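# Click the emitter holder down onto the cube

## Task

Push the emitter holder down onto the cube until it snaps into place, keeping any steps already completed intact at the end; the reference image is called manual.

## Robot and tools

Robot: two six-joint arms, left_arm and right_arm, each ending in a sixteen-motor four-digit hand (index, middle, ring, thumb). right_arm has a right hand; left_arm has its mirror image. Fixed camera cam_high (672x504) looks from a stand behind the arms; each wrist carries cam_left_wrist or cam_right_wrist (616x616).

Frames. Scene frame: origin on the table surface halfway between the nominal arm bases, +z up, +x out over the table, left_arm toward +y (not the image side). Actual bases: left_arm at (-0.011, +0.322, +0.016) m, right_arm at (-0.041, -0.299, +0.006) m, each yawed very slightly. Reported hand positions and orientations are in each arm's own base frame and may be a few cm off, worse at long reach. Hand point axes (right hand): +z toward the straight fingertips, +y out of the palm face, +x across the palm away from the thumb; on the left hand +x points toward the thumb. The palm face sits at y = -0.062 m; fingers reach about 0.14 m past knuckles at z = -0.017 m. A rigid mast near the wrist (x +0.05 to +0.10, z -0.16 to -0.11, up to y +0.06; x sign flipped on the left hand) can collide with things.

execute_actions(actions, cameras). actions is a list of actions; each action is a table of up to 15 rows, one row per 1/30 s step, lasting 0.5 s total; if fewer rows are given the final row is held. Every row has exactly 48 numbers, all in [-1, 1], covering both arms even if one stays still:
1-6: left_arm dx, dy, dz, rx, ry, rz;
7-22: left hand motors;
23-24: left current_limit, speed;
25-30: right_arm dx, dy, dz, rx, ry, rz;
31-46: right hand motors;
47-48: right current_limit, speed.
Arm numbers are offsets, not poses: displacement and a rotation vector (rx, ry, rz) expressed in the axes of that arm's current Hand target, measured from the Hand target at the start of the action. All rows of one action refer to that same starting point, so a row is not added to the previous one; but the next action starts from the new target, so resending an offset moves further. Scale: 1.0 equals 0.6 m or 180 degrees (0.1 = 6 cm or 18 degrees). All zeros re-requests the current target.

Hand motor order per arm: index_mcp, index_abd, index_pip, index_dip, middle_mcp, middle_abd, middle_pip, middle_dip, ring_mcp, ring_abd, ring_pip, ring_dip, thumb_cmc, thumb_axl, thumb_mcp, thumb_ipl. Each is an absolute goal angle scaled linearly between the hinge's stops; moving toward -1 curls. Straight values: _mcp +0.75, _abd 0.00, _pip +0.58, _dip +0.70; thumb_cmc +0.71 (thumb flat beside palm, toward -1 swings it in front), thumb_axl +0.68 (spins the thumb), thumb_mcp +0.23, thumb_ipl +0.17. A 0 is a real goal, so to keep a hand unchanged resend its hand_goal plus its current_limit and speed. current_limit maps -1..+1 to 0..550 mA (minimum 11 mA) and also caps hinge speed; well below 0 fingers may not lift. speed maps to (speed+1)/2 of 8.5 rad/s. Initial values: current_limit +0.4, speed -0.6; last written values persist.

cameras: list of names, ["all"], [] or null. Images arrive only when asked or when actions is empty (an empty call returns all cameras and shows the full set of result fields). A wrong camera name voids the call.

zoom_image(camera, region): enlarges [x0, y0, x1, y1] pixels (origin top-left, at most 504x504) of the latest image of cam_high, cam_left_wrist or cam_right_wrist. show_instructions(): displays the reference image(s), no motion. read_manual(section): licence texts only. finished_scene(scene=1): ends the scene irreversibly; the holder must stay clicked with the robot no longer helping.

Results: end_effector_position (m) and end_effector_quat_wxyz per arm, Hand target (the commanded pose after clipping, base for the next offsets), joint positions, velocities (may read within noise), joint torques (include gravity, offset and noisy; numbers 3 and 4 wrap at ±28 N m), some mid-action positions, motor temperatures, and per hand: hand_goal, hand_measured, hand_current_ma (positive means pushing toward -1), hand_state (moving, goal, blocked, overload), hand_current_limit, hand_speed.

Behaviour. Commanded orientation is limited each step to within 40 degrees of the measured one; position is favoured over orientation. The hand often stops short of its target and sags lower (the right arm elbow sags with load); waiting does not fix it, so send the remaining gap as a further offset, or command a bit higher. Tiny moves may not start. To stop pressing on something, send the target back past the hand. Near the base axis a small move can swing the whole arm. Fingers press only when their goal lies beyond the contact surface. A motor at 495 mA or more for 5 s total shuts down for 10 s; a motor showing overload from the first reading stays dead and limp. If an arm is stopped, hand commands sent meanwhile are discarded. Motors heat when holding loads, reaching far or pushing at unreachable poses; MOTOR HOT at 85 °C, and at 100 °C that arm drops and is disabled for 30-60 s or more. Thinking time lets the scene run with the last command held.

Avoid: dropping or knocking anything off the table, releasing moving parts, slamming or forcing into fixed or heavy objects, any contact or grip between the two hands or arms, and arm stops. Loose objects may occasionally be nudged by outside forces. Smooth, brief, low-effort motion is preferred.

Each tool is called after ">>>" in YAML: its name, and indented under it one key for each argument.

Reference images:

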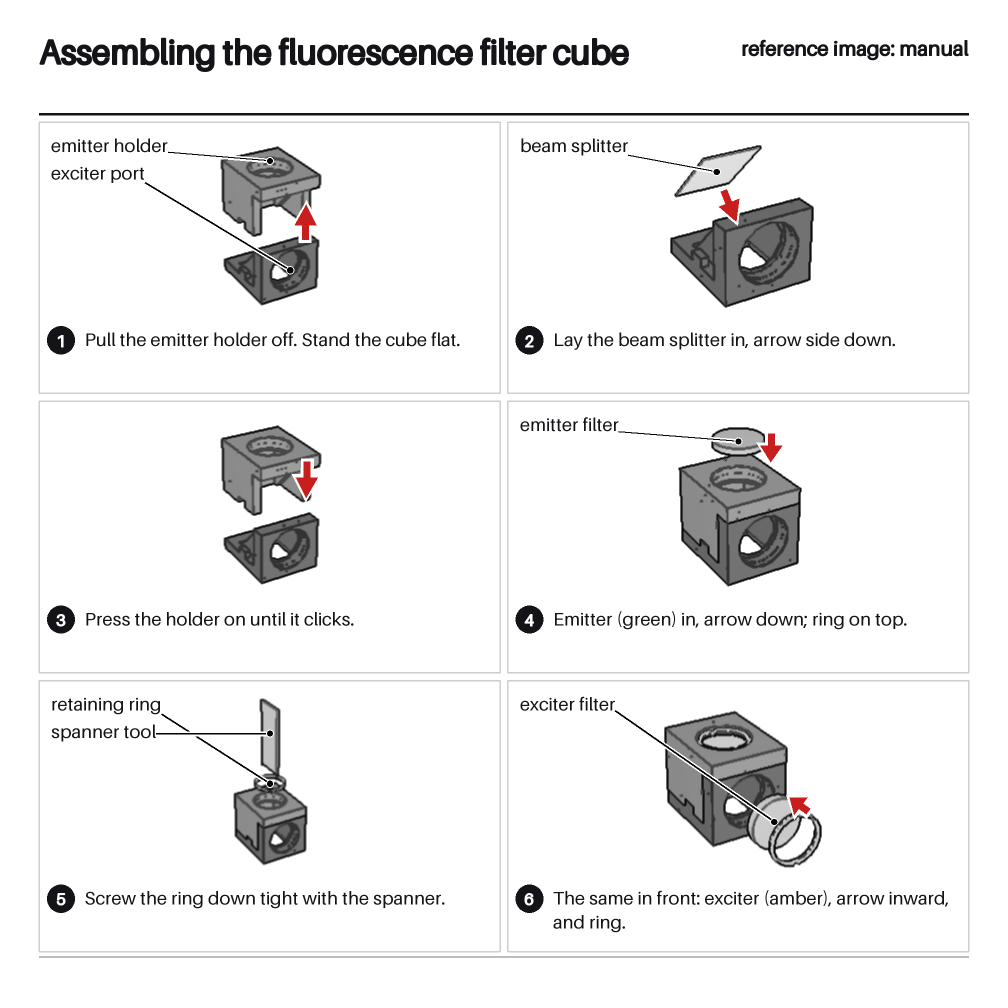

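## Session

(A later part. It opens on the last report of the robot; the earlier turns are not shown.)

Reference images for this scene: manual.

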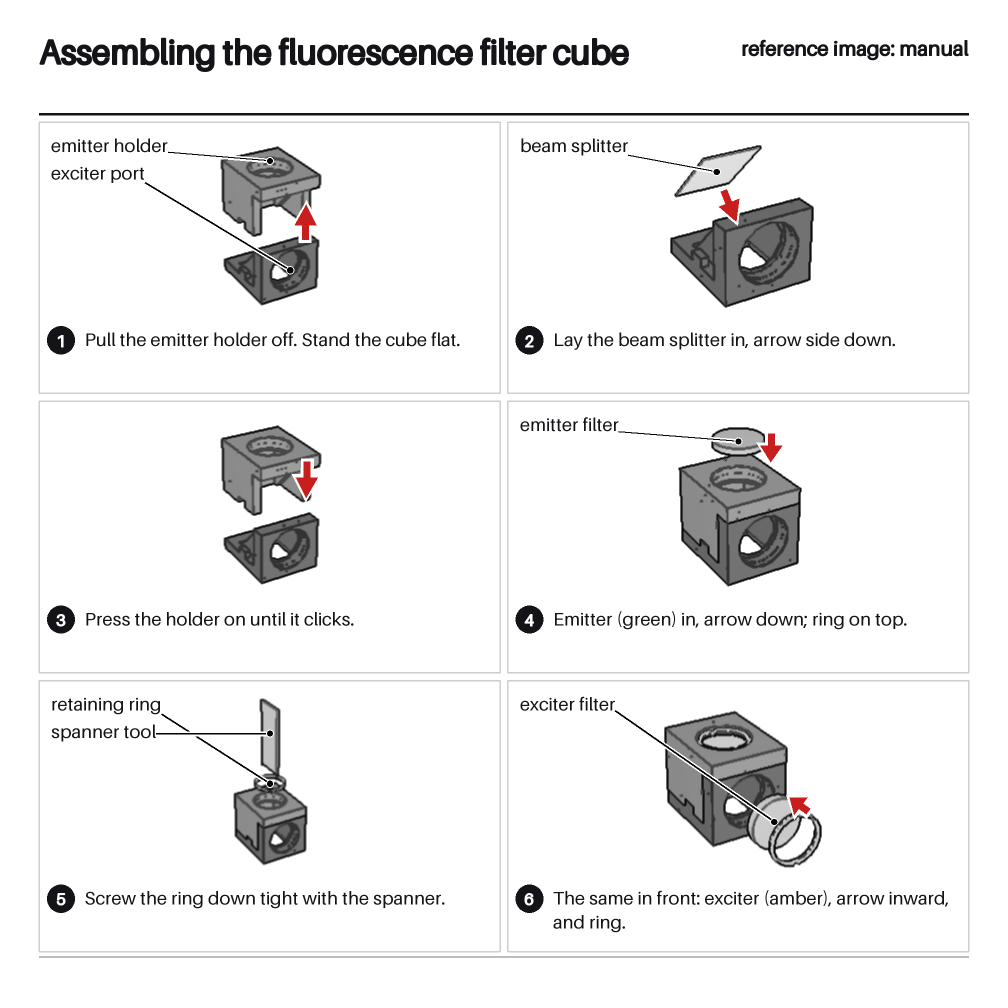

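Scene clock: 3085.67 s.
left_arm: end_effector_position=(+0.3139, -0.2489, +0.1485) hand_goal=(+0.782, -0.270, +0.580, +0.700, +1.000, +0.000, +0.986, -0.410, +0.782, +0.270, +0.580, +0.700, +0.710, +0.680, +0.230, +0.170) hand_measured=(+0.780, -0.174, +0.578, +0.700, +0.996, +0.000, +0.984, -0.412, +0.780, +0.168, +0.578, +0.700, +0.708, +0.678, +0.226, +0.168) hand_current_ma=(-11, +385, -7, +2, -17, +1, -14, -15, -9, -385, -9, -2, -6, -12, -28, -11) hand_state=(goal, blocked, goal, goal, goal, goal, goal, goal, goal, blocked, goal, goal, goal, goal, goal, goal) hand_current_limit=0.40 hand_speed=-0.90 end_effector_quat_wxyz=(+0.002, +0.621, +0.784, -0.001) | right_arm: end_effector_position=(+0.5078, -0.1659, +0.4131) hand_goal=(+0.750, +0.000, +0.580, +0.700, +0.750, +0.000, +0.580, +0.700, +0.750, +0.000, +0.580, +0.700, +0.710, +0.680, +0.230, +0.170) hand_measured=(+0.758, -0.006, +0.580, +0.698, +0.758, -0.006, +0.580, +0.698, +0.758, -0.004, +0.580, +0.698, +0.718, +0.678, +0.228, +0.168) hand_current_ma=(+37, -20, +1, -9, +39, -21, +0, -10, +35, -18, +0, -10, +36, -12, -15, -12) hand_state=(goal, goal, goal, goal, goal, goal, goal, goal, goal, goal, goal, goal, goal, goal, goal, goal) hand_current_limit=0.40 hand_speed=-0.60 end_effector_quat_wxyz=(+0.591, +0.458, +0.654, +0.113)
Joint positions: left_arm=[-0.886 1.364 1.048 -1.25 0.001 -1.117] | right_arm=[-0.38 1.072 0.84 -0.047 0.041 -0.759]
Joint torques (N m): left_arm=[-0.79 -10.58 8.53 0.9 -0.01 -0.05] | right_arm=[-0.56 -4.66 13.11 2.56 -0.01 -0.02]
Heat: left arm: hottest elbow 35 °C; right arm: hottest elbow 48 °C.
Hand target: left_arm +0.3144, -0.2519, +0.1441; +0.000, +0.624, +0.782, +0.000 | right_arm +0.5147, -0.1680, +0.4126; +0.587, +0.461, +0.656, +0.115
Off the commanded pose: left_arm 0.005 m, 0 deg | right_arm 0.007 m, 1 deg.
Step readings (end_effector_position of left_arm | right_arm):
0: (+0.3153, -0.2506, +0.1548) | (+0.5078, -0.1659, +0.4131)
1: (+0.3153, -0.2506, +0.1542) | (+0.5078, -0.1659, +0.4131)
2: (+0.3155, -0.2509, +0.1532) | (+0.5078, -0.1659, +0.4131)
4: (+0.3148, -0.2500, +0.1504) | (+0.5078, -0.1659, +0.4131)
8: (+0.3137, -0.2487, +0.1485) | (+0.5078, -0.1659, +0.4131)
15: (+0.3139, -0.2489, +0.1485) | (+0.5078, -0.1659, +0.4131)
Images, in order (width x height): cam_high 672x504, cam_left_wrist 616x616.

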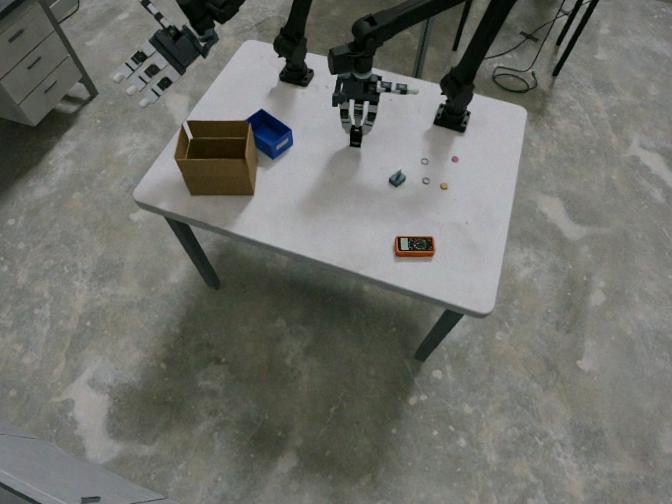

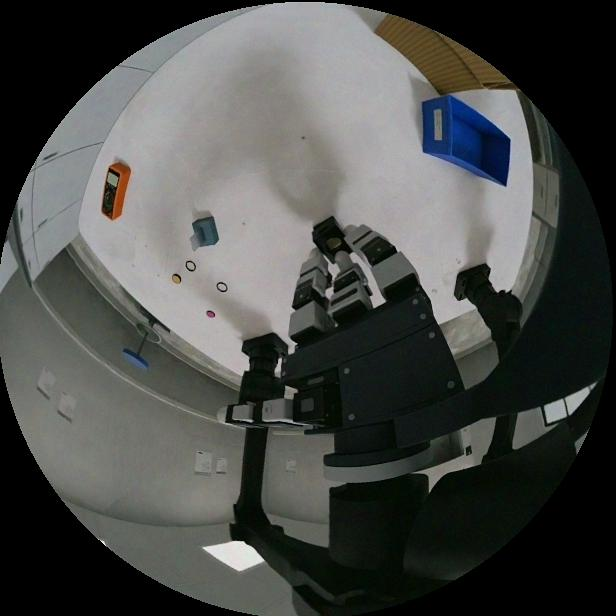

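>>> execute_actions:
  actions:
    - [[0,0,-0.04,0,0,0,0.782,-0.27,0.58,0.7,1,0,0.985,-0.41,0.782,0.27,0.58,0.7,0.71,0.68,0.23,0.17,0.4,-0.9,0,0,0,0,0,0,0.75,0,0.58,0.7,0.75,0,0.58,0.7,0.75,0,0.58,0.7,0.71,0.68,0.23,0.17,0.4,-0.6],[0,0,-0.08,0,0,0,0.782,-0.27,0.58,0.7,1,0,0.985,-0.41,0.782,0.27,0.58,0.7,0.71,0.68,0.23,0.17,0.4,-0.9,0,0,0,0,0,0,0.75,0,0.58,0.7,0.75,0,0.58,0.7,0.75,0,0.58,0.7,0.71,0.68,0.23,0.17,0.4,-0.6]]
    - [[0.01,-0.05,0,0,0,0,0.782,-0.27,0.58,0.7,1,0,0.985,-0.41,0.782,0.27,0.58,0.7,0.71,0.68,0.23,0.17,0.4,-0.9,0,0,0,0,0,0,0.75,0,0.58,0.7,0.75,0,0.58,0.7,0.75,0,0.58,0.7,0.71,0.68,0.23,0.17,0.4,-0.6],[0.02,-0.1,0,0,0,0,0.782,-0.27,0.58,0.7,1,0,0.985,-0.41,0.782,0.27,0.58,0.7,0.71,0.68,0.23,0.17,0.4,-0.9,0,0,0,0,0,0,0.75,0,0.58,0.7,0.75,0,0.58,0.7,0.75,0,0.58,0.7,0.71,0.68,0.23,0.17,0.4,-0.6],[0.037,-0.1625,0,0,0,0,0.782,-0.27,0.58,0.7,1,0,0.985,-0.41,0.782,0.27,0.58,0.7,0.71,0.68,0.23,0.17,0.4,-0.9,0,0,0,0,0,0,0.75,0,0.58,0.7,0.75,0,0.58,0.7,0.75,0,0.58,0.7,0.71,0.68,0.23,0.17,0.4,-0.6]]
  cameras: ["cam_high", "cam_left_wrist"]

>>> zoom_image:
  camera: "cam_left_wrist"
  region: [250, 120, 350, 220]

>>> zoom_image:
  camera: "cam_high"
  region: [340, 120, 370, 150]

Scene clock: 3459.07 s.
left_arm: end_effector_position=(+0.2101, -0.2535, +0.1901) hand_goal=(+0.782, -0.270, +0.580, +0.700, +1.000, +0.000, +0.986, -0.410, +0.782, +0.270, +0.580, +0.700, +0.710, +0.680, +0.230, +0.170) hand_measured=(+0.782, -0.176, +0.578, +0.700, +0.998, +0.000, +0.984, -0.412, +0.782, +0.168, +0.578, +0.700, +0.710, +0.678, +0.226, +0.168) hand_current_ma=(-3, +385, -7, +0, -7, +1, -8, -14, -4, -385, -8, -2, -3, -12, -30, -11) hand_state=(goal, blocked, goal, goal, goal, goal, goal, goal, goal, blocked, goal, goal, goal, goal, goal, goal) hand_current_limit=0.40 hand_speed=-0.90 end_effector_quat_wxyz=(+0.000, +0.634, +0.773, -0.001) | right_arm: end_effector_position=(+0.5078, -0.1659, +0.4131) hand_goal=(+0.750, +0.000, +0.580, +0.700, +0.750, +0.000, +0.580, +0.700, +0.750, +0.000, +0.580, +0.700, +0.710, +0.680, +0.230, +0.170) hand_measured=(+0.758, -0.006, +0.580, +0.698, +0.758, -0.006, +0.580, +0.698, +0.758, -0.004, +0.580, +0.698, +0.718, +0.678, +0.228, +0.168) hand_current_ma=(+37, -20, +1, -9, +39, -21, +0, -10, +35, -18, +0, -10, +36, -12, -15, -12) hand_state=(goal, goal, goal, goal, goal, goal, goal, goal, goal, goal, goal, goal, goal, goal, goal, goal) hand_current_limit=0.40 hand_speed=-0.60 end_effector_quat_wxyz=(+0.591, +0.458, +0.654, +0.113)
Joint positions: left_arm=[-1.146 1.191 1.008 -1.386 0.002 -1.343] | right_arm=[-0.38 1.072 0.84 -0.047 0.041 -0.759]
Joint torques (N m): left_arm=[0.38 -7.47 9.94 0.34 -0.02 -0.27] | right_arm=[-0.5 -4.72 13.12 2.58 0 -0.02]
Heat: left arm: hottest elbow 35 °C; right arm: hottest elbow 49 °C.
Hand target: left_arm +0.2144, -0.2518, +0.1920; +0.000, +0.624, +0.782, +0.000 | right_arm +0.5147, -0.1680, +0.4126; +0.587, +0.461, +0.656, +0.115
Off the commanded pose: left_arm 0.005 m, 2 deg | right_arm 0.007 m, 1 deg.
Step readings (end_effector_position of left_arm | right_arm):
0: (+0.3139, -0.2489, +0.1485) | (+0.5078, -0.1659, +0.4131)
1: (+0.3128, -0.2475, +0.1484) | (+0.5078, -0.1659, +0.4131)
2: (+0.3112, -0.2456, +0.1499) | (+0.5078, -0.1659, +0.4131)
4: (+0.3065, -0.2398, +0.1565) | (+0.5078, -0.1659, +0.4131)
8: (+0.3062, -0.2394, +0.1675) | (+0.5078, -0.1659, +0.4131)
15: (+0.3072, -0.2406, +0.1704) | (+0.5078, -0.1659, +0.4131)
16: (+0.3064, -0.2409, +0.1711) | (+0.5078, -0.1659, +0.4131)
17: (+0.3025, -0.2409, +0.1714) | (+0.5078, -0.1659, +0.4131)
19: (+0.2785, -0.2432, +0.1713) | (+0.5078, -0.1659, +0.4131)
23: (+0.2208, -0.2550, +0.1814) | (+0.5078, -0.1659, +0.4131)
30: (+0.2105, -0.2550, +0.1900) | (+0.5078, -0.1659, +0.4131)
Images, in order (width x height): cam_high 672x504, cam_left_wrist 616x616.

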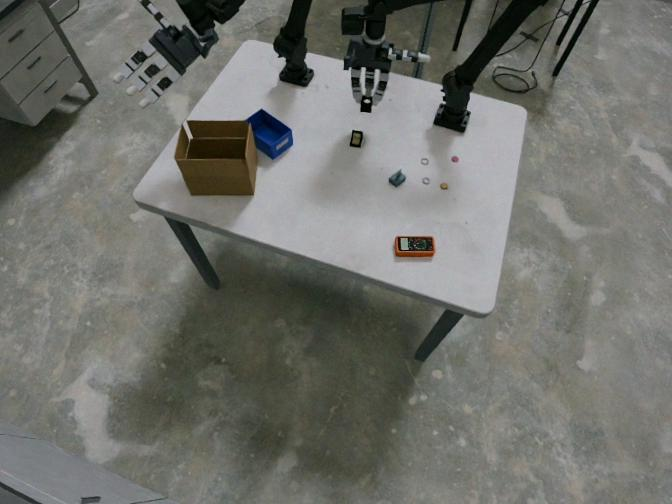

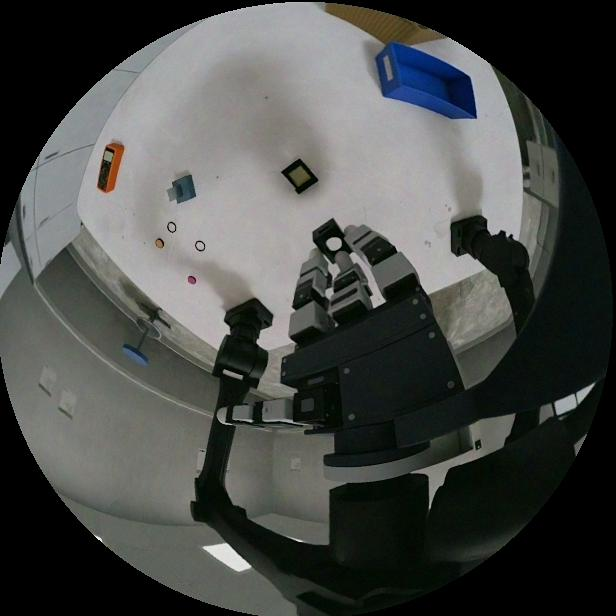

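Scaled by 5.040 from the camera's 616x616 image, which has a finer 880x880 frame.

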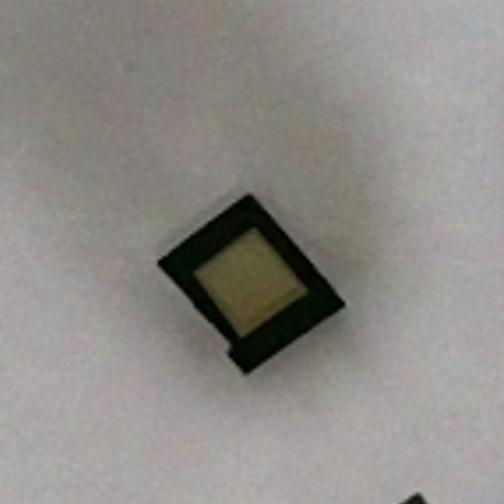

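Scaled by 16.800 from the camera's 672x504 image, which has a finer 960x720 frame.

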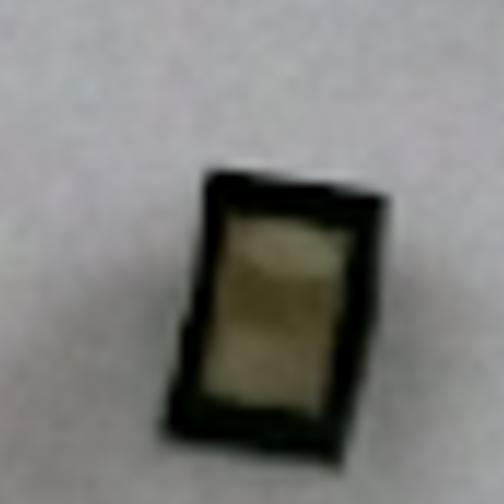

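>>> zoom_image:
  camera: "cam_left_wrist"
  region: [279, 156, 321, 198]

Scaled by 12.000 from the camera's 616x616 image, which has a finer 880x880 frame.

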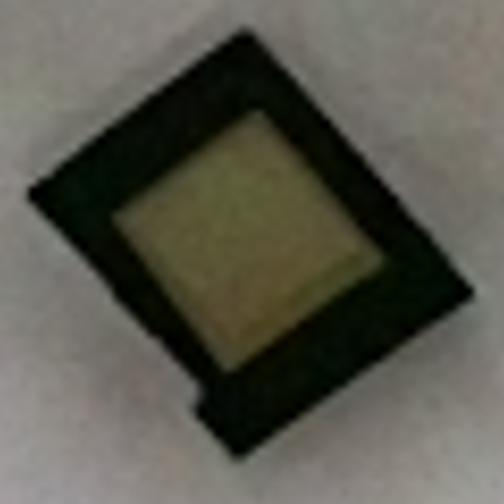

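>>> execute_actions:
  actions:
    - [[-0.01,0.04,0,0,0,0.003,0.782,-0.27,0.58,0.7,1,0,0.985,-0.41,0.782,0.27,0.58,0.7,0.71,0.68,0.23,0.17,0.4,-0.9,0,0,0,0,0,0,0.75,0,0.58,0.7,0.75,0,0.58,0.7,0.75,0,0.58,0.7,0.71,0.68,0.23,0.17,0.4,-0.6],[-0.02,0.08,0,0,0,0.006,0.782,-0.27,0.58,0.7,1,0,0.985,-0.41,0.782,0.27,0.58,0.7,0.71,0.68,0.23,0.17,0.4,-0.9,0,0,0,0,0,0,0.75,0,0.58,0.7,0.75,0,0.58,0.7,0.75,0,0.58,0.7,0.71,0.68,0.23,0.17,0.4,-0.6],[-0.0398,0.1552,0,0,0,0.0111,0.782,-0.27,0.58,0.7,1,0,0.985,-0.41,0.782,0.27,0.58,0.7,0.71,0.68,0.23,0.17,0.4,-0.9,0,0,0,0,0,0,0.75,0,0.58,0.7,0.75,0,0.58,0.7,0.75,0,0.58,0.7,0.71,0.68,0.23,0.17,0.4,-0.6]]
    - [[0,0,0.02,0,0,0,0.782,-0.27,0.58,0.7,1,0,0.985,-0.41,0.782,0.27,0.58,0.7,0.71,0.68,0.23,0.17,0.4,-0.9,0,0,0,0,0,0,0.75,0,0.58,0.7,0.75,0,0.58,0.7,0.75,0,0.58,0.7,0.71,0.68,0.23,0.17,0.4,-0.6],[0,0,0.0533,0,0,0,0.782,-0.27,0.58,0.7,1,0,0.985,-0.41,0.782,0.27,0.58,0.7,0.71,0.68,0.23,0.17,0.4,-0.9,0,0,0,0,0,0,0.75,0,0.58,0.7,0.75,0,0.58,0.7,0.75,0,0.58,0.7,0.71,0.68,0.23,0.17,0.4,-0.6]]
  cameras: ["cam_high", "cam_left_wrist"]

>>> zoom_image:
  camera: "cam_left_wrist"
  region: [305, 205, 347, 247]

>>> zoom_image:
  camera: "cam_high"
  region: [340, 120, 370, 150]

Scene clock: 3554.70 s.
left_arm: end_effector_position=(+0.3116, -0.2484, +0.1672) hand_goal=(+0.782, -0.270, +0.580, +0.700, +1.000, +0.000, +0.986, -0.410, +0.782, +0.270, +0.580, +0.700, +0.710, +0.680, +0.230, +0.170) hand_measured=(+0.778, -0.176, +0.578, +0.700, +0.996, +0.000, +0.986, -0.412, +0.778, +0.168, +0.578, +0.700, +0.710, +0.678, +0.226, +0.168) hand_current_ma=(-19, +385, -6, +0, -23, +1, -3, -14, -21, -385, -9, -2, +0, -12, -30, -11) hand_state=(goal, blocked, goal, goal, goal, goal, goal, goal, goal, blocked, goal, goal, goal, goal, goal, goal) hand_current_limit=0.40 hand_speed=-0.90 end_effector_quat_wxyz=(+0.005, +0.628, +0.778, -0.001) | right_arm: end_effector_position=(+0.5078, -0.1659, +0.4131) hand_goal=(+0.750, +0.000, +0.580, +0.700, +0.750, +0.000, +0.580, +0.700, +0.750, +0.000, +0.580, +0.700, +0.710, +0.680, +0.230, +0.170) hand_measured=(+0.758, -0.006, +0.580, +0.698, +0.758, -0.006, +0.580, +0.698, +0.758, -0.004, +0.580, +0.698, +0.718, +0.678, +0.228, +0.168) hand_current_ma=(+37, -20, +1, -9, +39, -21, +0, -10, +35, -18, +0, -10, +36, -12, -15, -12) hand_state=(goal, goal, goal, goal, goal, goal, goal, goal, goal, goal, goal, goal, goal, goal, goal, goal) hand_current_limit=0.40 hand_speed=-0.60 end_effector_quat_wxyz=(+0.591, +0.458, +0.654, +0.113)
Joint positions: left_arm=[-0.89 1.336 1.071 -1.295 -0.001 -1.102] | right_arm=[-0.38 1.072 0.84 -0.047 0.041 -0.759]
Joint torques (N m): left_arm=[-1.44 -9.88 8.53 0.95 0.07 0.05] | right_arm=[-0.56 -4.72 13.12 2.58 -0.01 -0.02]
Heat: left arm: hottest elbow 37 °C; right arm: hottest elbow 49 °C.
Hand target: left_arm +0.3105, -0.2545, +0.1599; +0.000, +0.637, +0.771, +0.000 | right_arm +0.5147, -0.1680, +0.4126; +0.587, +0.461, +0.656, +0.115
Off the commanded pose: left_arm 0.010 m, 1 deg | right_arm 0.007 m, 1 deg.
Step readings (end_effector_position of left_arm | right_arm):
0: (+0.2101, -0.2534, +0.1901) | (+0.5078, -0.1659, +0.4131)
1: (+0.2112, -0.2531, +0.1898) | (+0.5078, -0.1659, +0.4131)
2: (+0.2147, -0.2521, +0.1891) | (+0.5078, -0.1659, +0.4131)
4: (+0.2383, -0.2451, +0.1875) | (+0.5078, -0.1659, +0.4131)
8: (+0.2951, -0.2278, +0.1828) | (+0.5078, -0.1659, +0.4131)
15: (+0.3033, -0.2356, +0.1751) | (+0.5078, -0.1659, +0.4131)
16: (+0.3035, -0.2364, +0.1751) | (+0.5078, -0.1659, +0.4131)
17: (+0.3044, -0.2387, +0.1745) | (+0.5078, -0.1659, +0.4131)
19: (+0.3089, -0.2450, +0.1715) | (+0.5078, -0.1659, +0.4131)
23: (+0.3116, -0.2484, +0.1678) | (+0.5078, -0.1659, +0.4131)
30: (+0.3116, -0.2484, +0.1672) | (+0.5078, -0.1659, +0.4131)
Images, in order (width x height): cam_high 672x504, cam_left_wrist 616x616.

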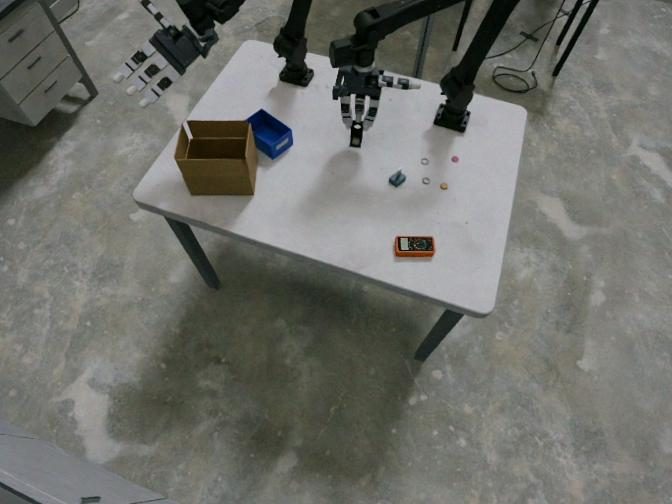

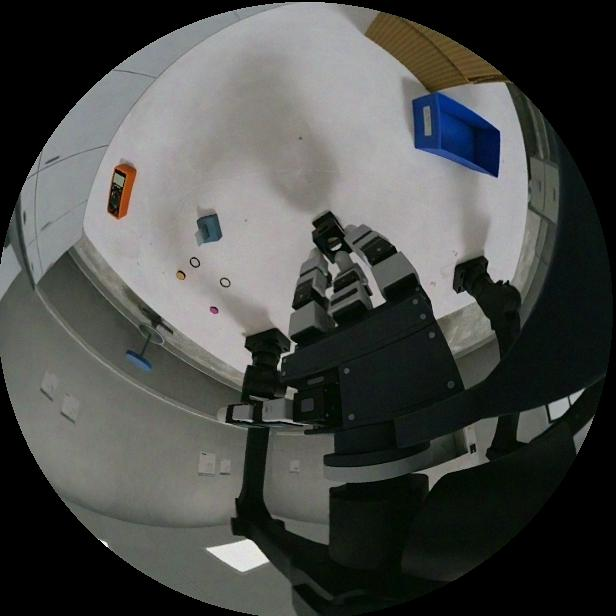

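Scaled by 12.000 from the camera's 616x616 image, which has a finer 880x880 frame.

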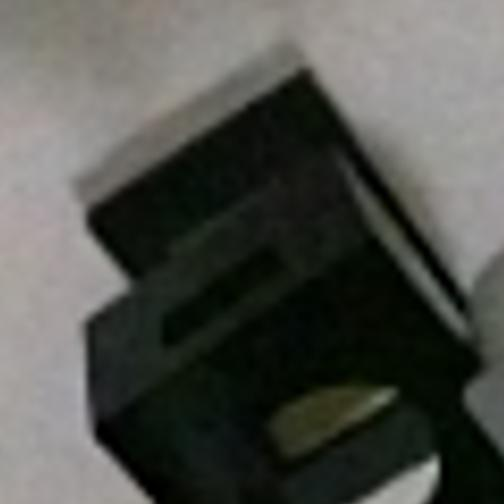

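Scaled by 16.800 from the camera's 672x504 image, which has a finer 960x720 frame.

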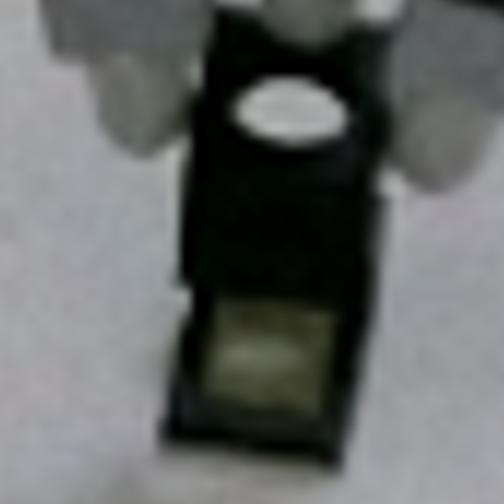

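>>> execute_actions:
  actions:
    - [[-0.0043,-0.0035,0.0165,0,0,0.0072,0.782,-0.27,0.58,0.7,1,0,0.985,-0.41,0.782,0.27,0.58,0.7,0.71,0.68,0.23,0.17,0.4,-0.9,0,0,0,0,0,0,0.75,0,0.58,0.7,0.75,0,0.58,0.7,0.75,0,0.58,0.7,0.71,0.68,0.23,0.17,0.4,-0.6]]
  cameras: ["cam_high", "cam_left_wrist"]

>>> zoom_image:
  camera: "cam_left_wrist"
  region: [305, 205, 347, 247]

>>> zoom_image:
  camera: "cam_high"
  region: [340, 120, 370, 150]

Scene clock: 3593.93 s.
left_arm: end_effector_position=(+0.3105, -0.2499, +0.1565) hand_goal=(+0.782, -0.270, +0.580, +0.700, +1.000, +0.000, +0.986, -0.410, +0.782, +0.270, +0.580, +0.700, +0.710, +0.680, +0.230, +0.170) hand_measured=(+0.778, -0.176, +0.578, +0.700, +0.996, +0.000, +0.986, -0.412, +0.778, +0.168, +0.578, +0.700, +0.710, +0.678, +0.226, +0.168) hand_current_ma=(-17, +385, -6, +0, -22, +1, -3, -14, -21, -385, -9, -2, +0, -12, -30, -11) hand_state=(goal, blocked, goal, goal, goal, goal, goal, goal, goal, blocked, goal, goal, goal, goal, goal, goal) hand_current_limit=0.40 hand_speed=-0.90 end_effector_quat_wxyz=(+0.004, +0.636, +0.772, +0.000) | right_arm: end_effector_position=(+0.5078, -0.1659, +0.4131) hand_goal=(+0.750, +0.000, +0.580, +0.700, +0.750, +0.000, +0.580, +0.700, +0.750, +0.000, +0.580, +0.700, +0.710, +0.680, +0.230, +0.170) hand_measured=(+0.758, -0.006, +0.580, +0.698, +0.758, -0.006, +0.580, +0.698, +0.758, -0.004, +0.580, +0.698, +0.718, +0.678, +0.228, +0.168) hand_current_ma=(+37, -20, +1, -9, +39, -21, +0, -10, +35, -18, +0, -10, +36, -12, -15, -12) hand_state=(goal, goal, goal, goal, goal, goal, goal, goal, goal, goal, goal, goal, goal, goal, goal, goal) hand_current_limit=0.40 hand_speed=-0.60 end_effector_quat_wxyz=(+0.591, +0.458, +0.654, +0.113)
Joint positions: left_arm=[-0.894 1.343 1.048 -1.268 -0.001 -1.087] | right_arm=[-0.38 1.072 0.84 -0.047 0.041 -0.759]
Joint torques (N m): left_arm=[-1.9 -9.76 8.66 0.8 0.12 0.06] | right_arm=[-0.56 -4.72 13.14 2.56 -0.01 -0.02]
Heat: left arm: hottest elbow 34 °C; right arm: hottest elbow 49 °C.
Hand target: left_arm +0.3089, -0.2574, +0.1502; +0.000, +0.646, +0.763, +0.000 | right_arm +0.5147, -0.1680, +0.4126; +0.587, +0.461, +0.656, +0.115
Off the commanded pose: left_arm 0.010 m, 2 deg | right_arm 0.007 m, 1 deg.
Step readings (end_effector_position of left_arm | right_arm):
0: (+0.3116, -0.2485, +0.1672) | (+0.5078, -0.1659, +0.4131)
1: (+0.3116, -0.2488, +0.1664) | (+0.5078, -0.1659, +0.4131)
2: (+0.3118, -0.2498, +0.1649) | (+0.5078, -0.1659, +0.4131)
4: (+0.3112, -0.2503, +0.1608) | (+0.5078, -0.1659, +0.4131)
8: (+0.3100, -0.2493, +0.1565) | (+0.5078, -0.1659, +0.4131)
15: (+0.3105, -0.2499, +0.1565) | (+0.5078, -0.1659, +0.4131)
Images, in order (width x height): cam_high 672x504, cam_left_wrist 616x616.

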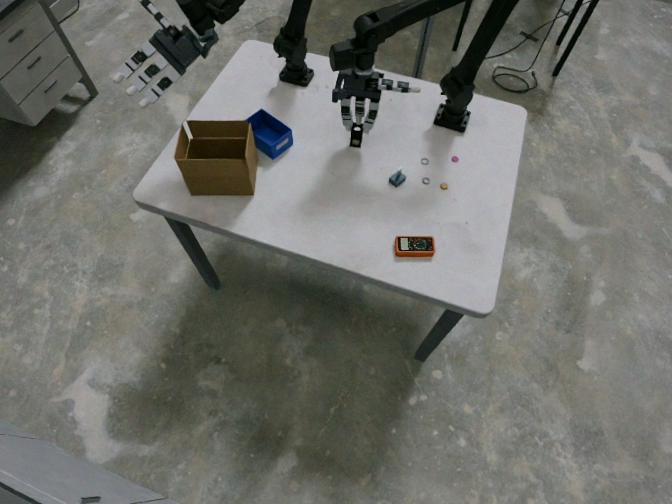

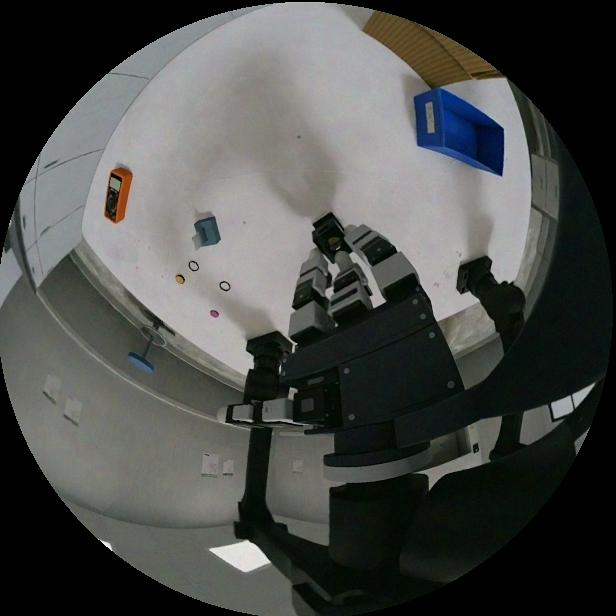

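Scaled by 12.000 from the camera's 616x616 image, which has a finer 880x880 frame.

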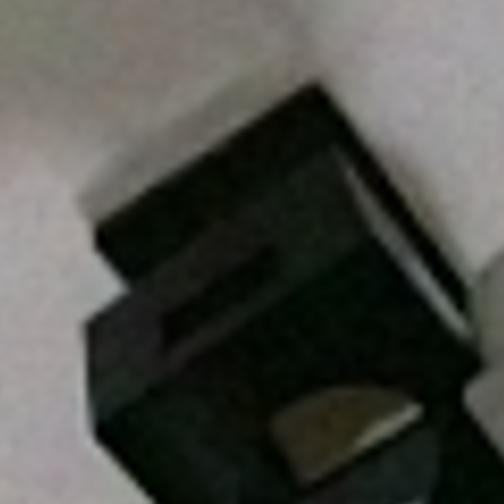

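Scaled by 16.800 from the camera's 672x504 image, which has a finer 960x720 frame.

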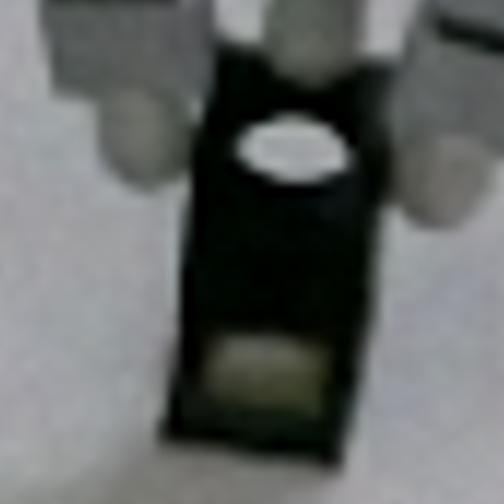

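>>> execute_actions:
  actions:
    - [[-0.004,-0.003,0.0137,0,0,0,0.782,-0.27,0.58,0.7,1,0,0.985,-0.41,0.782,0.27,0.58,0.7,0.71,0.68,0.23,0.17,0.4,-0.9,0,0,0,0,0,0,0.75,0,0.58,0.7,0.75,0,0.58,0.7,0.75,0,0.58,0.7,0.71,0.68,0.23,0.17,0.4,-0.6]]
  cameras: ["cam_high", "cam_left_wrist"]

>>> zoom_image:
  camera: "cam_left_wrist"
  region: [305, 205, 347, 247]

>>> zoom_image:
  camera: "cam_high"
  region: [340, 120, 370, 150]

Scene clock: 3627.03 s.
left_arm: end_effector_position=(+0.3097, -0.2537, +0.1495) hand_goal=(+0.782, -0.270, +0.580, +0.700, +1.000, +0.000, +0.986, -0.410, +0.782, +0.270, +0.580, +0.700, +0.710, +0.680, +0.230, +0.170) hand_measured=(+0.778, -0.176, +0.578, +0.700, +0.996, +0.000, +0.986, -0.412, +0.778, +0.168, +0.578, +0.700, +0.710, +0.678, +0.226, +0.168) hand_current_ma=(-17, +385, -6, +0, -22, +1, -3, -14, -19, -385, -9, -2, +0, -12, -30, -11) hand_state=(goal, blocked, goal, goal, goal, goal, goal, goal, goal, blocked, goal, goal, goal, goal, goal, goal) hand_current_limit=0.40 hand_speed=-0.90 end_effector_quat_wxyz=(+0.005, +0.639, +0.769, -0.001) | right_arm: end_effector_position=(+0.5078, -0.1659, +0.4131) hand_goal=(+0.750, +0.000, +0.580, +0.700, +0.750, +0.000, +0.580, +0.700, +0.750, +0.000, +0.580, +0.700, +0.710, +0.680, +0.230, +0.170) hand_measured=(+0.758, -0.006, +0.580, +0.698, +0.758, -0.006, +0.580, +0.698, +0.758, -0.004, +0.580, +0.698, +0.718, +0.678, +0.228, +0.168) hand_current_ma=(+37, -20, +1, -9, +39, -21, +0, -10, +35, -18, +0, -10, +36, -12, -15, -12) hand_state=(goal, goal, goal, goal, goal, goal, goal, goal, goal, goal, goal, goal, goal, goal, goal, goal) hand_current_limit=0.40 hand_speed=-0.60 end_effector_quat_wxyz=(+0.591, +0.458, +0.654, +0.113)
Joint positions: left_arm=[-0.901 1.352 1.037 -1.246 -0.001 -1.086] | right_arm=[-0.38 1.072 0.84 -0.047 0.041 -0.759]
Joint torques (N m): left_arm=[-1.73 -9.99 8.46 0.92 0.09 -0.02] | right_arm=[-0.56 -4.66 13.12 2.59 -0.01 -0.02]
Heat: left arm: hottest elbow 34 °C; right arm: hottest elbow 49 °C.
Hand target: left_arm +0.3075, -0.2601, +0.1418; +0.000, +0.646, +0.763, +0.000 | right_arm +0.5147, -0.1680, +0.4126; +0.587, +0.461, +0.656, +0.115
Off the commanded pose: left_arm 0.010 m, 1 deg | right_arm 0.007 m, 1 deg.
Step readings (end_effector_position of left_arm | right_arm):
0: (+0.3105, -0.2500, +0.1565) | (+0.5078, -0.1659, +0.4131)
1: (+0.3106, -0.2503, +0.1560) | (+0.5078, -0.1659, +0.4131)
2: (+0.3109, -0.2512, +0.1553) | (+0.5078, -0.1659, +0.4131)
4: (+0.3106, -0.2527, +0.1527) | (+0.5078, -0.1659, +0.4131)
8: (+0.3098, -0.2536, +0.1497) | (+0.5078, -0.1659, +0.4131)
15: (+0.3097, -0.2537, +0.1495) | (+0.5078, -0.1659, +0.4131)
Images, in order (width x height): cam_high 672x504, cam_left_wrist 616x616.

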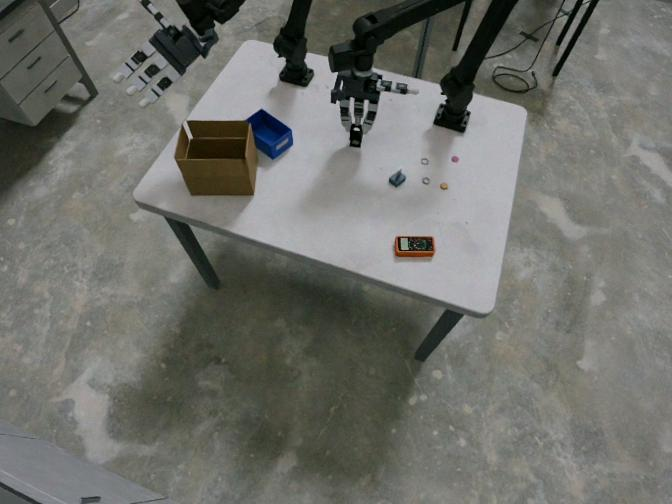

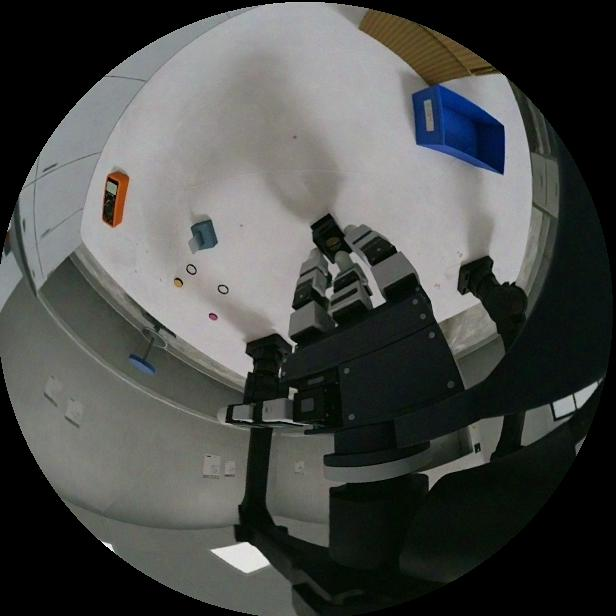

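Scaled by 12.000 from the camera's 616x616 image, which has a finer 880x880 frame.

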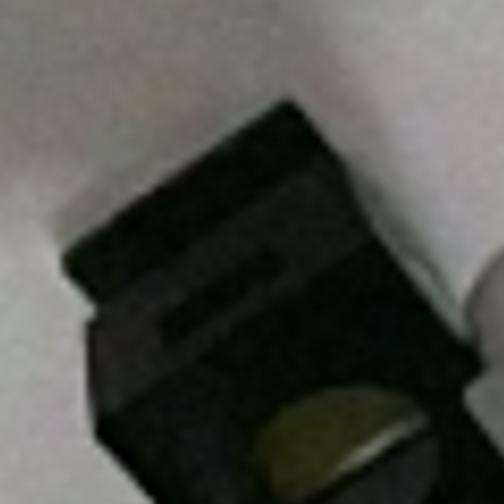

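Scaled by 16.800 from the camera's 672x504 image, which has a finer 960x720 frame.

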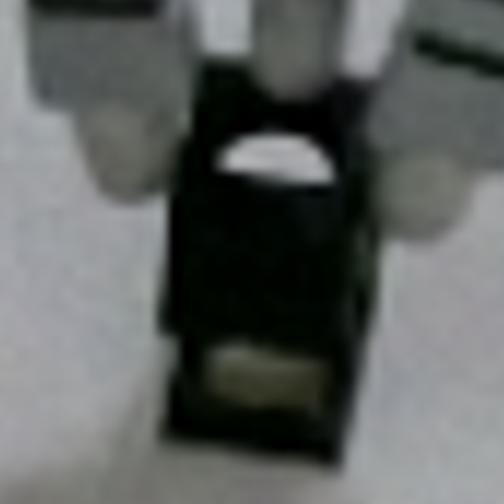

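>>> execute_actions:
  actions:
    - [[0.0165,0.0132,-0.006,0,0,0,0.782,-0.27,0.58,0.7,1,0,0.985,-0.41,0.782,0.27,0.58,0.7,0.71,0.68,0.23,0.17,0.4,-0.9,0,0,0,0,0,0,0.75,0,0.58,0.7,0.75,0,0.58,0.7,0.75,0,0.58,0.7,0.71,0.68,0.23,0.17,0.4,-0.6]]
  cameras: ["cam_left_wrist"]

>>> zoom_image:
  camera: "cam_left_wrist"
  region: [305, 205, 347, 247]

Scene clock: 3675.00 s.
left_arm: end_effector_position=(+0.3113, -0.2547, +0.1495) hand_goal=(+0.782, -0.270, +0.580, +0.700, +1.000, +0.000, +0.986, -0.410, +0.782, +0.270, +0.580, +0.700, +0.710, +0.680, +0.230, +0.170) hand_measured=(+0.780, -0.176, +0.578, +0.700, +0.996, +0.000, +0.986, -0.412, +0.778, +0.168, +0.578, +0.700, +0.710, +0.678, +0.226, +0.168) hand_current_ma=(-15, +385, -6, +0, -21, +1, -3, -14, -19, -385, -9, -2, +1, -12, -30, -11) hand_state=(goal, blocked, goal, goal, goal, goal, goal, goal, goal, blocked, goal, goal, goal, goal, goal, goal) hand_current_limit=0.40 hand_speed=-0.90 end_effector_quat_wxyz=(+0.005, +0.647, +0.763, -0.001) | right_arm: end_effector_position=(+0.5078, -0.1659, +0.4131) hand_goal=(+0.750, +0.000, +0.580, +0.700, +0.750, +0.000, +0.580, +0.700, +0.750, +0.000, +0.580, +0.700, +0.710, +0.680, +0.230, +0.170) hand_measured=(+0.758, -0.006, +0.580, +0.698, +0.758, -0.006, +0.580, +0.698, +0.758, -0.004, +0.580, +0.698, +0.718, +0.678, +0.228, +0.168) hand_current_ma=(+37, -20, +1, -9, +39, -21, +0, -10, +35, -18, +0, -10, +36, -12, -15, -12) hand_state=(goal, goal, goal, goal, goal, goal, goal, goal, goal, goal, goal, goal, goal, goal, goal, goal) hand_current_limit=0.40 hand_speed=-0.60 end_effector_quat_wxyz=(+0.591, +0.458, +0.654, +0.113)
Joint positions: left_arm=[-0.898 1.352 1.037 -1.246 0 -1.063] | right_arm=[-0.38 1.072 0.84 -0.047 0.041 -0.759]
Joint torques (N m): left_arm=[0.73 -11.63 7.95 0.54 0.08 0.04] | right_arm=[-0.5 -4.72 13.12 2.59 -0.01 -0.02]
Heat: left arm: hottest elbow 34 °C; right arm: hottest elbow 49 °C.
Hand target: left_arm +0.3137, -0.2489, +0.1454; +0.000, +0.646, +0.763, +0.000 | right_arm +0.5147, -0.1680, +0.4126; +0.587, +0.461, +0.656, +0.115
Off the commanded pose: left_arm 0.007 m, 1 deg | right_arm 0.007 m, 1 deg.
Step readings (end_effector_position of left_arm | right_arm):
0: (+0.3097, -0.2537, +0.1495) | (+0.5078, -0.1659, +0.4131)
1: (+0.3100, -0.2537, +0.1495) | (+0.5078, -0.1659, +0.4131)
2: (+0.3105, -0.2537, +0.1495) | (+0.5078, -0.1659, +0.4131)
4: (+0.3108, -0.2540, +0.1495) | (+0.5078, -0.1659, +0.4131)
8: (+0.3112, -0.2544, +0.1495) | (+0.5078, -0.1659, +0.4131)
15: (+0.3113, -0.2546, +0.1495) | (+0.5078, -0.1659, +0.4131)
Images, in order (width x height): cam_left_wrist 616x616.

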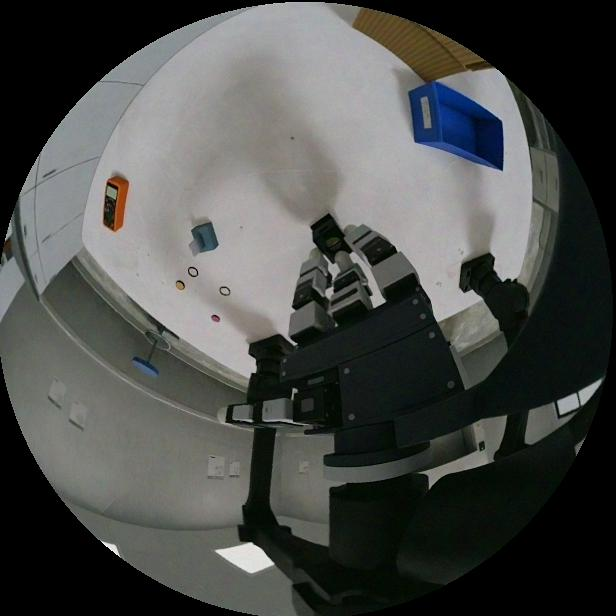

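Scaled by 12.000 from the camera's 616x616 image, which has a finer 880x880 frame.

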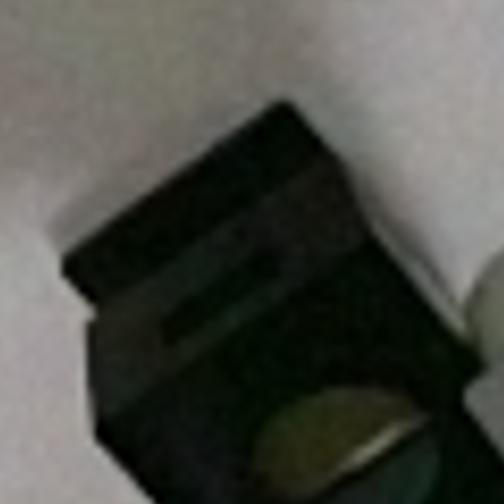

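>>> execute_actions:
  actions:
    - [[0.0098,-0.0051,0.0073,0,0,-0.0083,0.782,-0.27,0.58,0.7,1,0,0.985,-0.41,0.782,0.27,0.58,0.7,0.71,0.68,0.23,0.17,0.4,-0.9,0,0,0,0,0,0,0.75,0,0.58,0.7,0.75,0,0.58,0.7,0.75,0,0.58,0.7,0.71,0.68,0.23,0.17,0.4,-0.6]]
  cameras: ["cam_left_wrist"]

>>> zoom_image:
  camera: "cam_left_wrist"
  region: [305, 205, 347, 247]

Scene clock: 3712.27 s.
left_arm: end_effector_position=(+0.3101, -0.2533, +0.1479) hand_goal=(+0.782, -0.270, +0.580, +0.700, +1.000, +0.000, +0.986, -0.410, +0.782, +0.270, +0.580, +0.700, +0.710, +0.680, +0.230, +0.170) hand_measured=(+0.780, -0.176, +0.578, +0.700, +1.000, -0.004, +0.986, -0.422, +0.778, +0.168, +0.578, +0.700, +0.710, +0.678, +0.226, +0.168) hand_current_ma=(-13, +385, -6, +0, -1, -18, -3, -56, -19, -385, -9, -2, +1, -12, -30, -11) hand_state=(goal, blocked, goal, goal, goal, goal, goal, goal, goal, blocked, goal, goal, goal, goal, goal, goal) hand_current_limit=0.40 hand_speed=-0.90 end_effector_quat_wxyz=(+0.006, +0.646, +0.764, -0.001) | right_arm: end_effector_position=(+0.5078, -0.1659, +0.4131) hand_goal=(+0.750, +0.000, +0.580, +0.700, +0.750, +0.000, +0.580, +0.700, +0.750, +0.000, +0.580, +0.700, +0.710, +0.680, +0.230, +0.170) hand_measured=(+0.758, -0.006, +0.580, +0.698, +0.758, -0.006, +0.580, +0.698, +0.758, -0.004, +0.580, +0.698, +0.718, +0.678, +0.228, +0.168) hand_current_ma=(+37, -20, +1, -9, +39, -21, +0, -10, +35, -18, +0, -10, +36, -12, -15, -12) hand_state=(goal, goal, goal, goal, goal, goal, goal, goal, goal, goal, goal, goal, goal, goal, goal, goal) hand_current_limit=0.40 hand_speed=-0.60 end_effector_quat_wxyz=(+0.591, +0.458, +0.654, +0.113)
Joint positions: left_arm=[-0.898 1.348 1.029 -1.239 0 -1.066] | right_arm=[-0.38 1.072 0.84 -0.047 0.041 -0.759]
Joint torques (N m): left_arm=[0.67 -11.52 6.98 0.73 0.04 -0.19] | right_arm=[-0.5 -4.66 13.11 2.58 0 -0.02]
Heat: left arm: hottest elbow 33 °C; right arm: hottest elbow 49 °C.
Hand target: left_arm +0.3097, -0.2436, +0.1410; +0.000, +0.636, +0.772, +0.000 | right_arm +0.5147, -0.1680, +0.4126; +0.587, +0.461, +0.656, +0.115
Off the commanded pose: left_arm 0.012 m, 2 deg | right_arm 0.007 m, 1 deg.
Step readings (end_effector_position of left_arm | right_arm):
0: (+0.3113, -0.2547, +0.1495) | (+0.5078, -0.1659, +0.4131)
1: (+0.3110, -0.2543, +0.1488) | (+0.5078, -0.1659, +0.4131)
2: (+0.3108, -0.2542, +0.1484) | (+0.5078, -0.1659, +0.4131)
4: (+0.3104, -0.2537, +0.1479) | (+0.5078, -0.1659, +0.4131)
8: (+0.3101, -0.2533, +0.1479) | (+0.5078, -0.1659, +0.4131)
15: (+0.3101, -0.2533, +0.1479) | (+0.5078, -0.1659, +0.4131)
Images, in order (width x height): cam_left_wrist 616x616.

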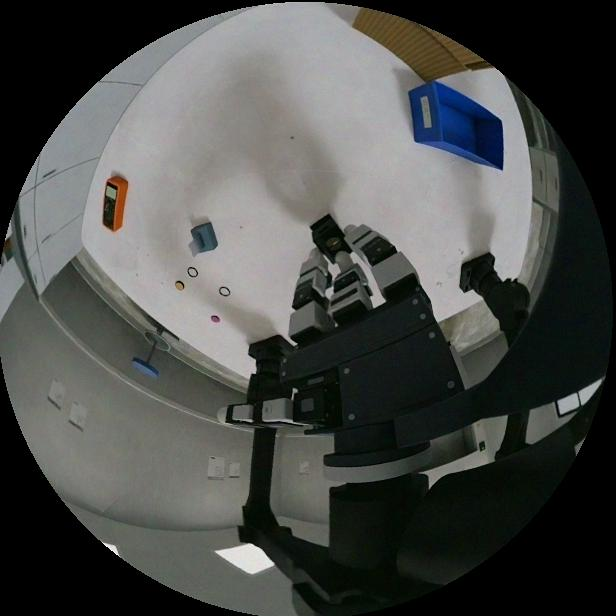

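Scaled by 12.000 from the camera's 616x616 image, which has a finer 880x880 frame.

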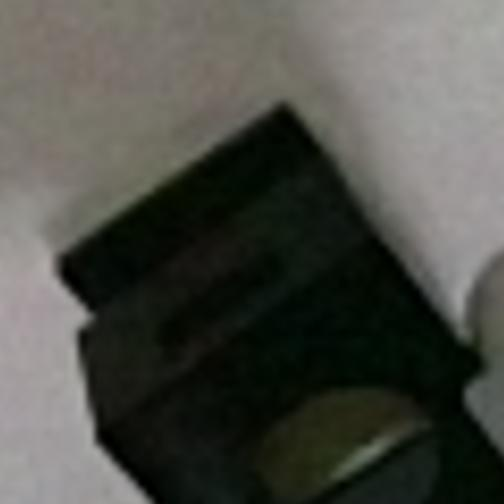

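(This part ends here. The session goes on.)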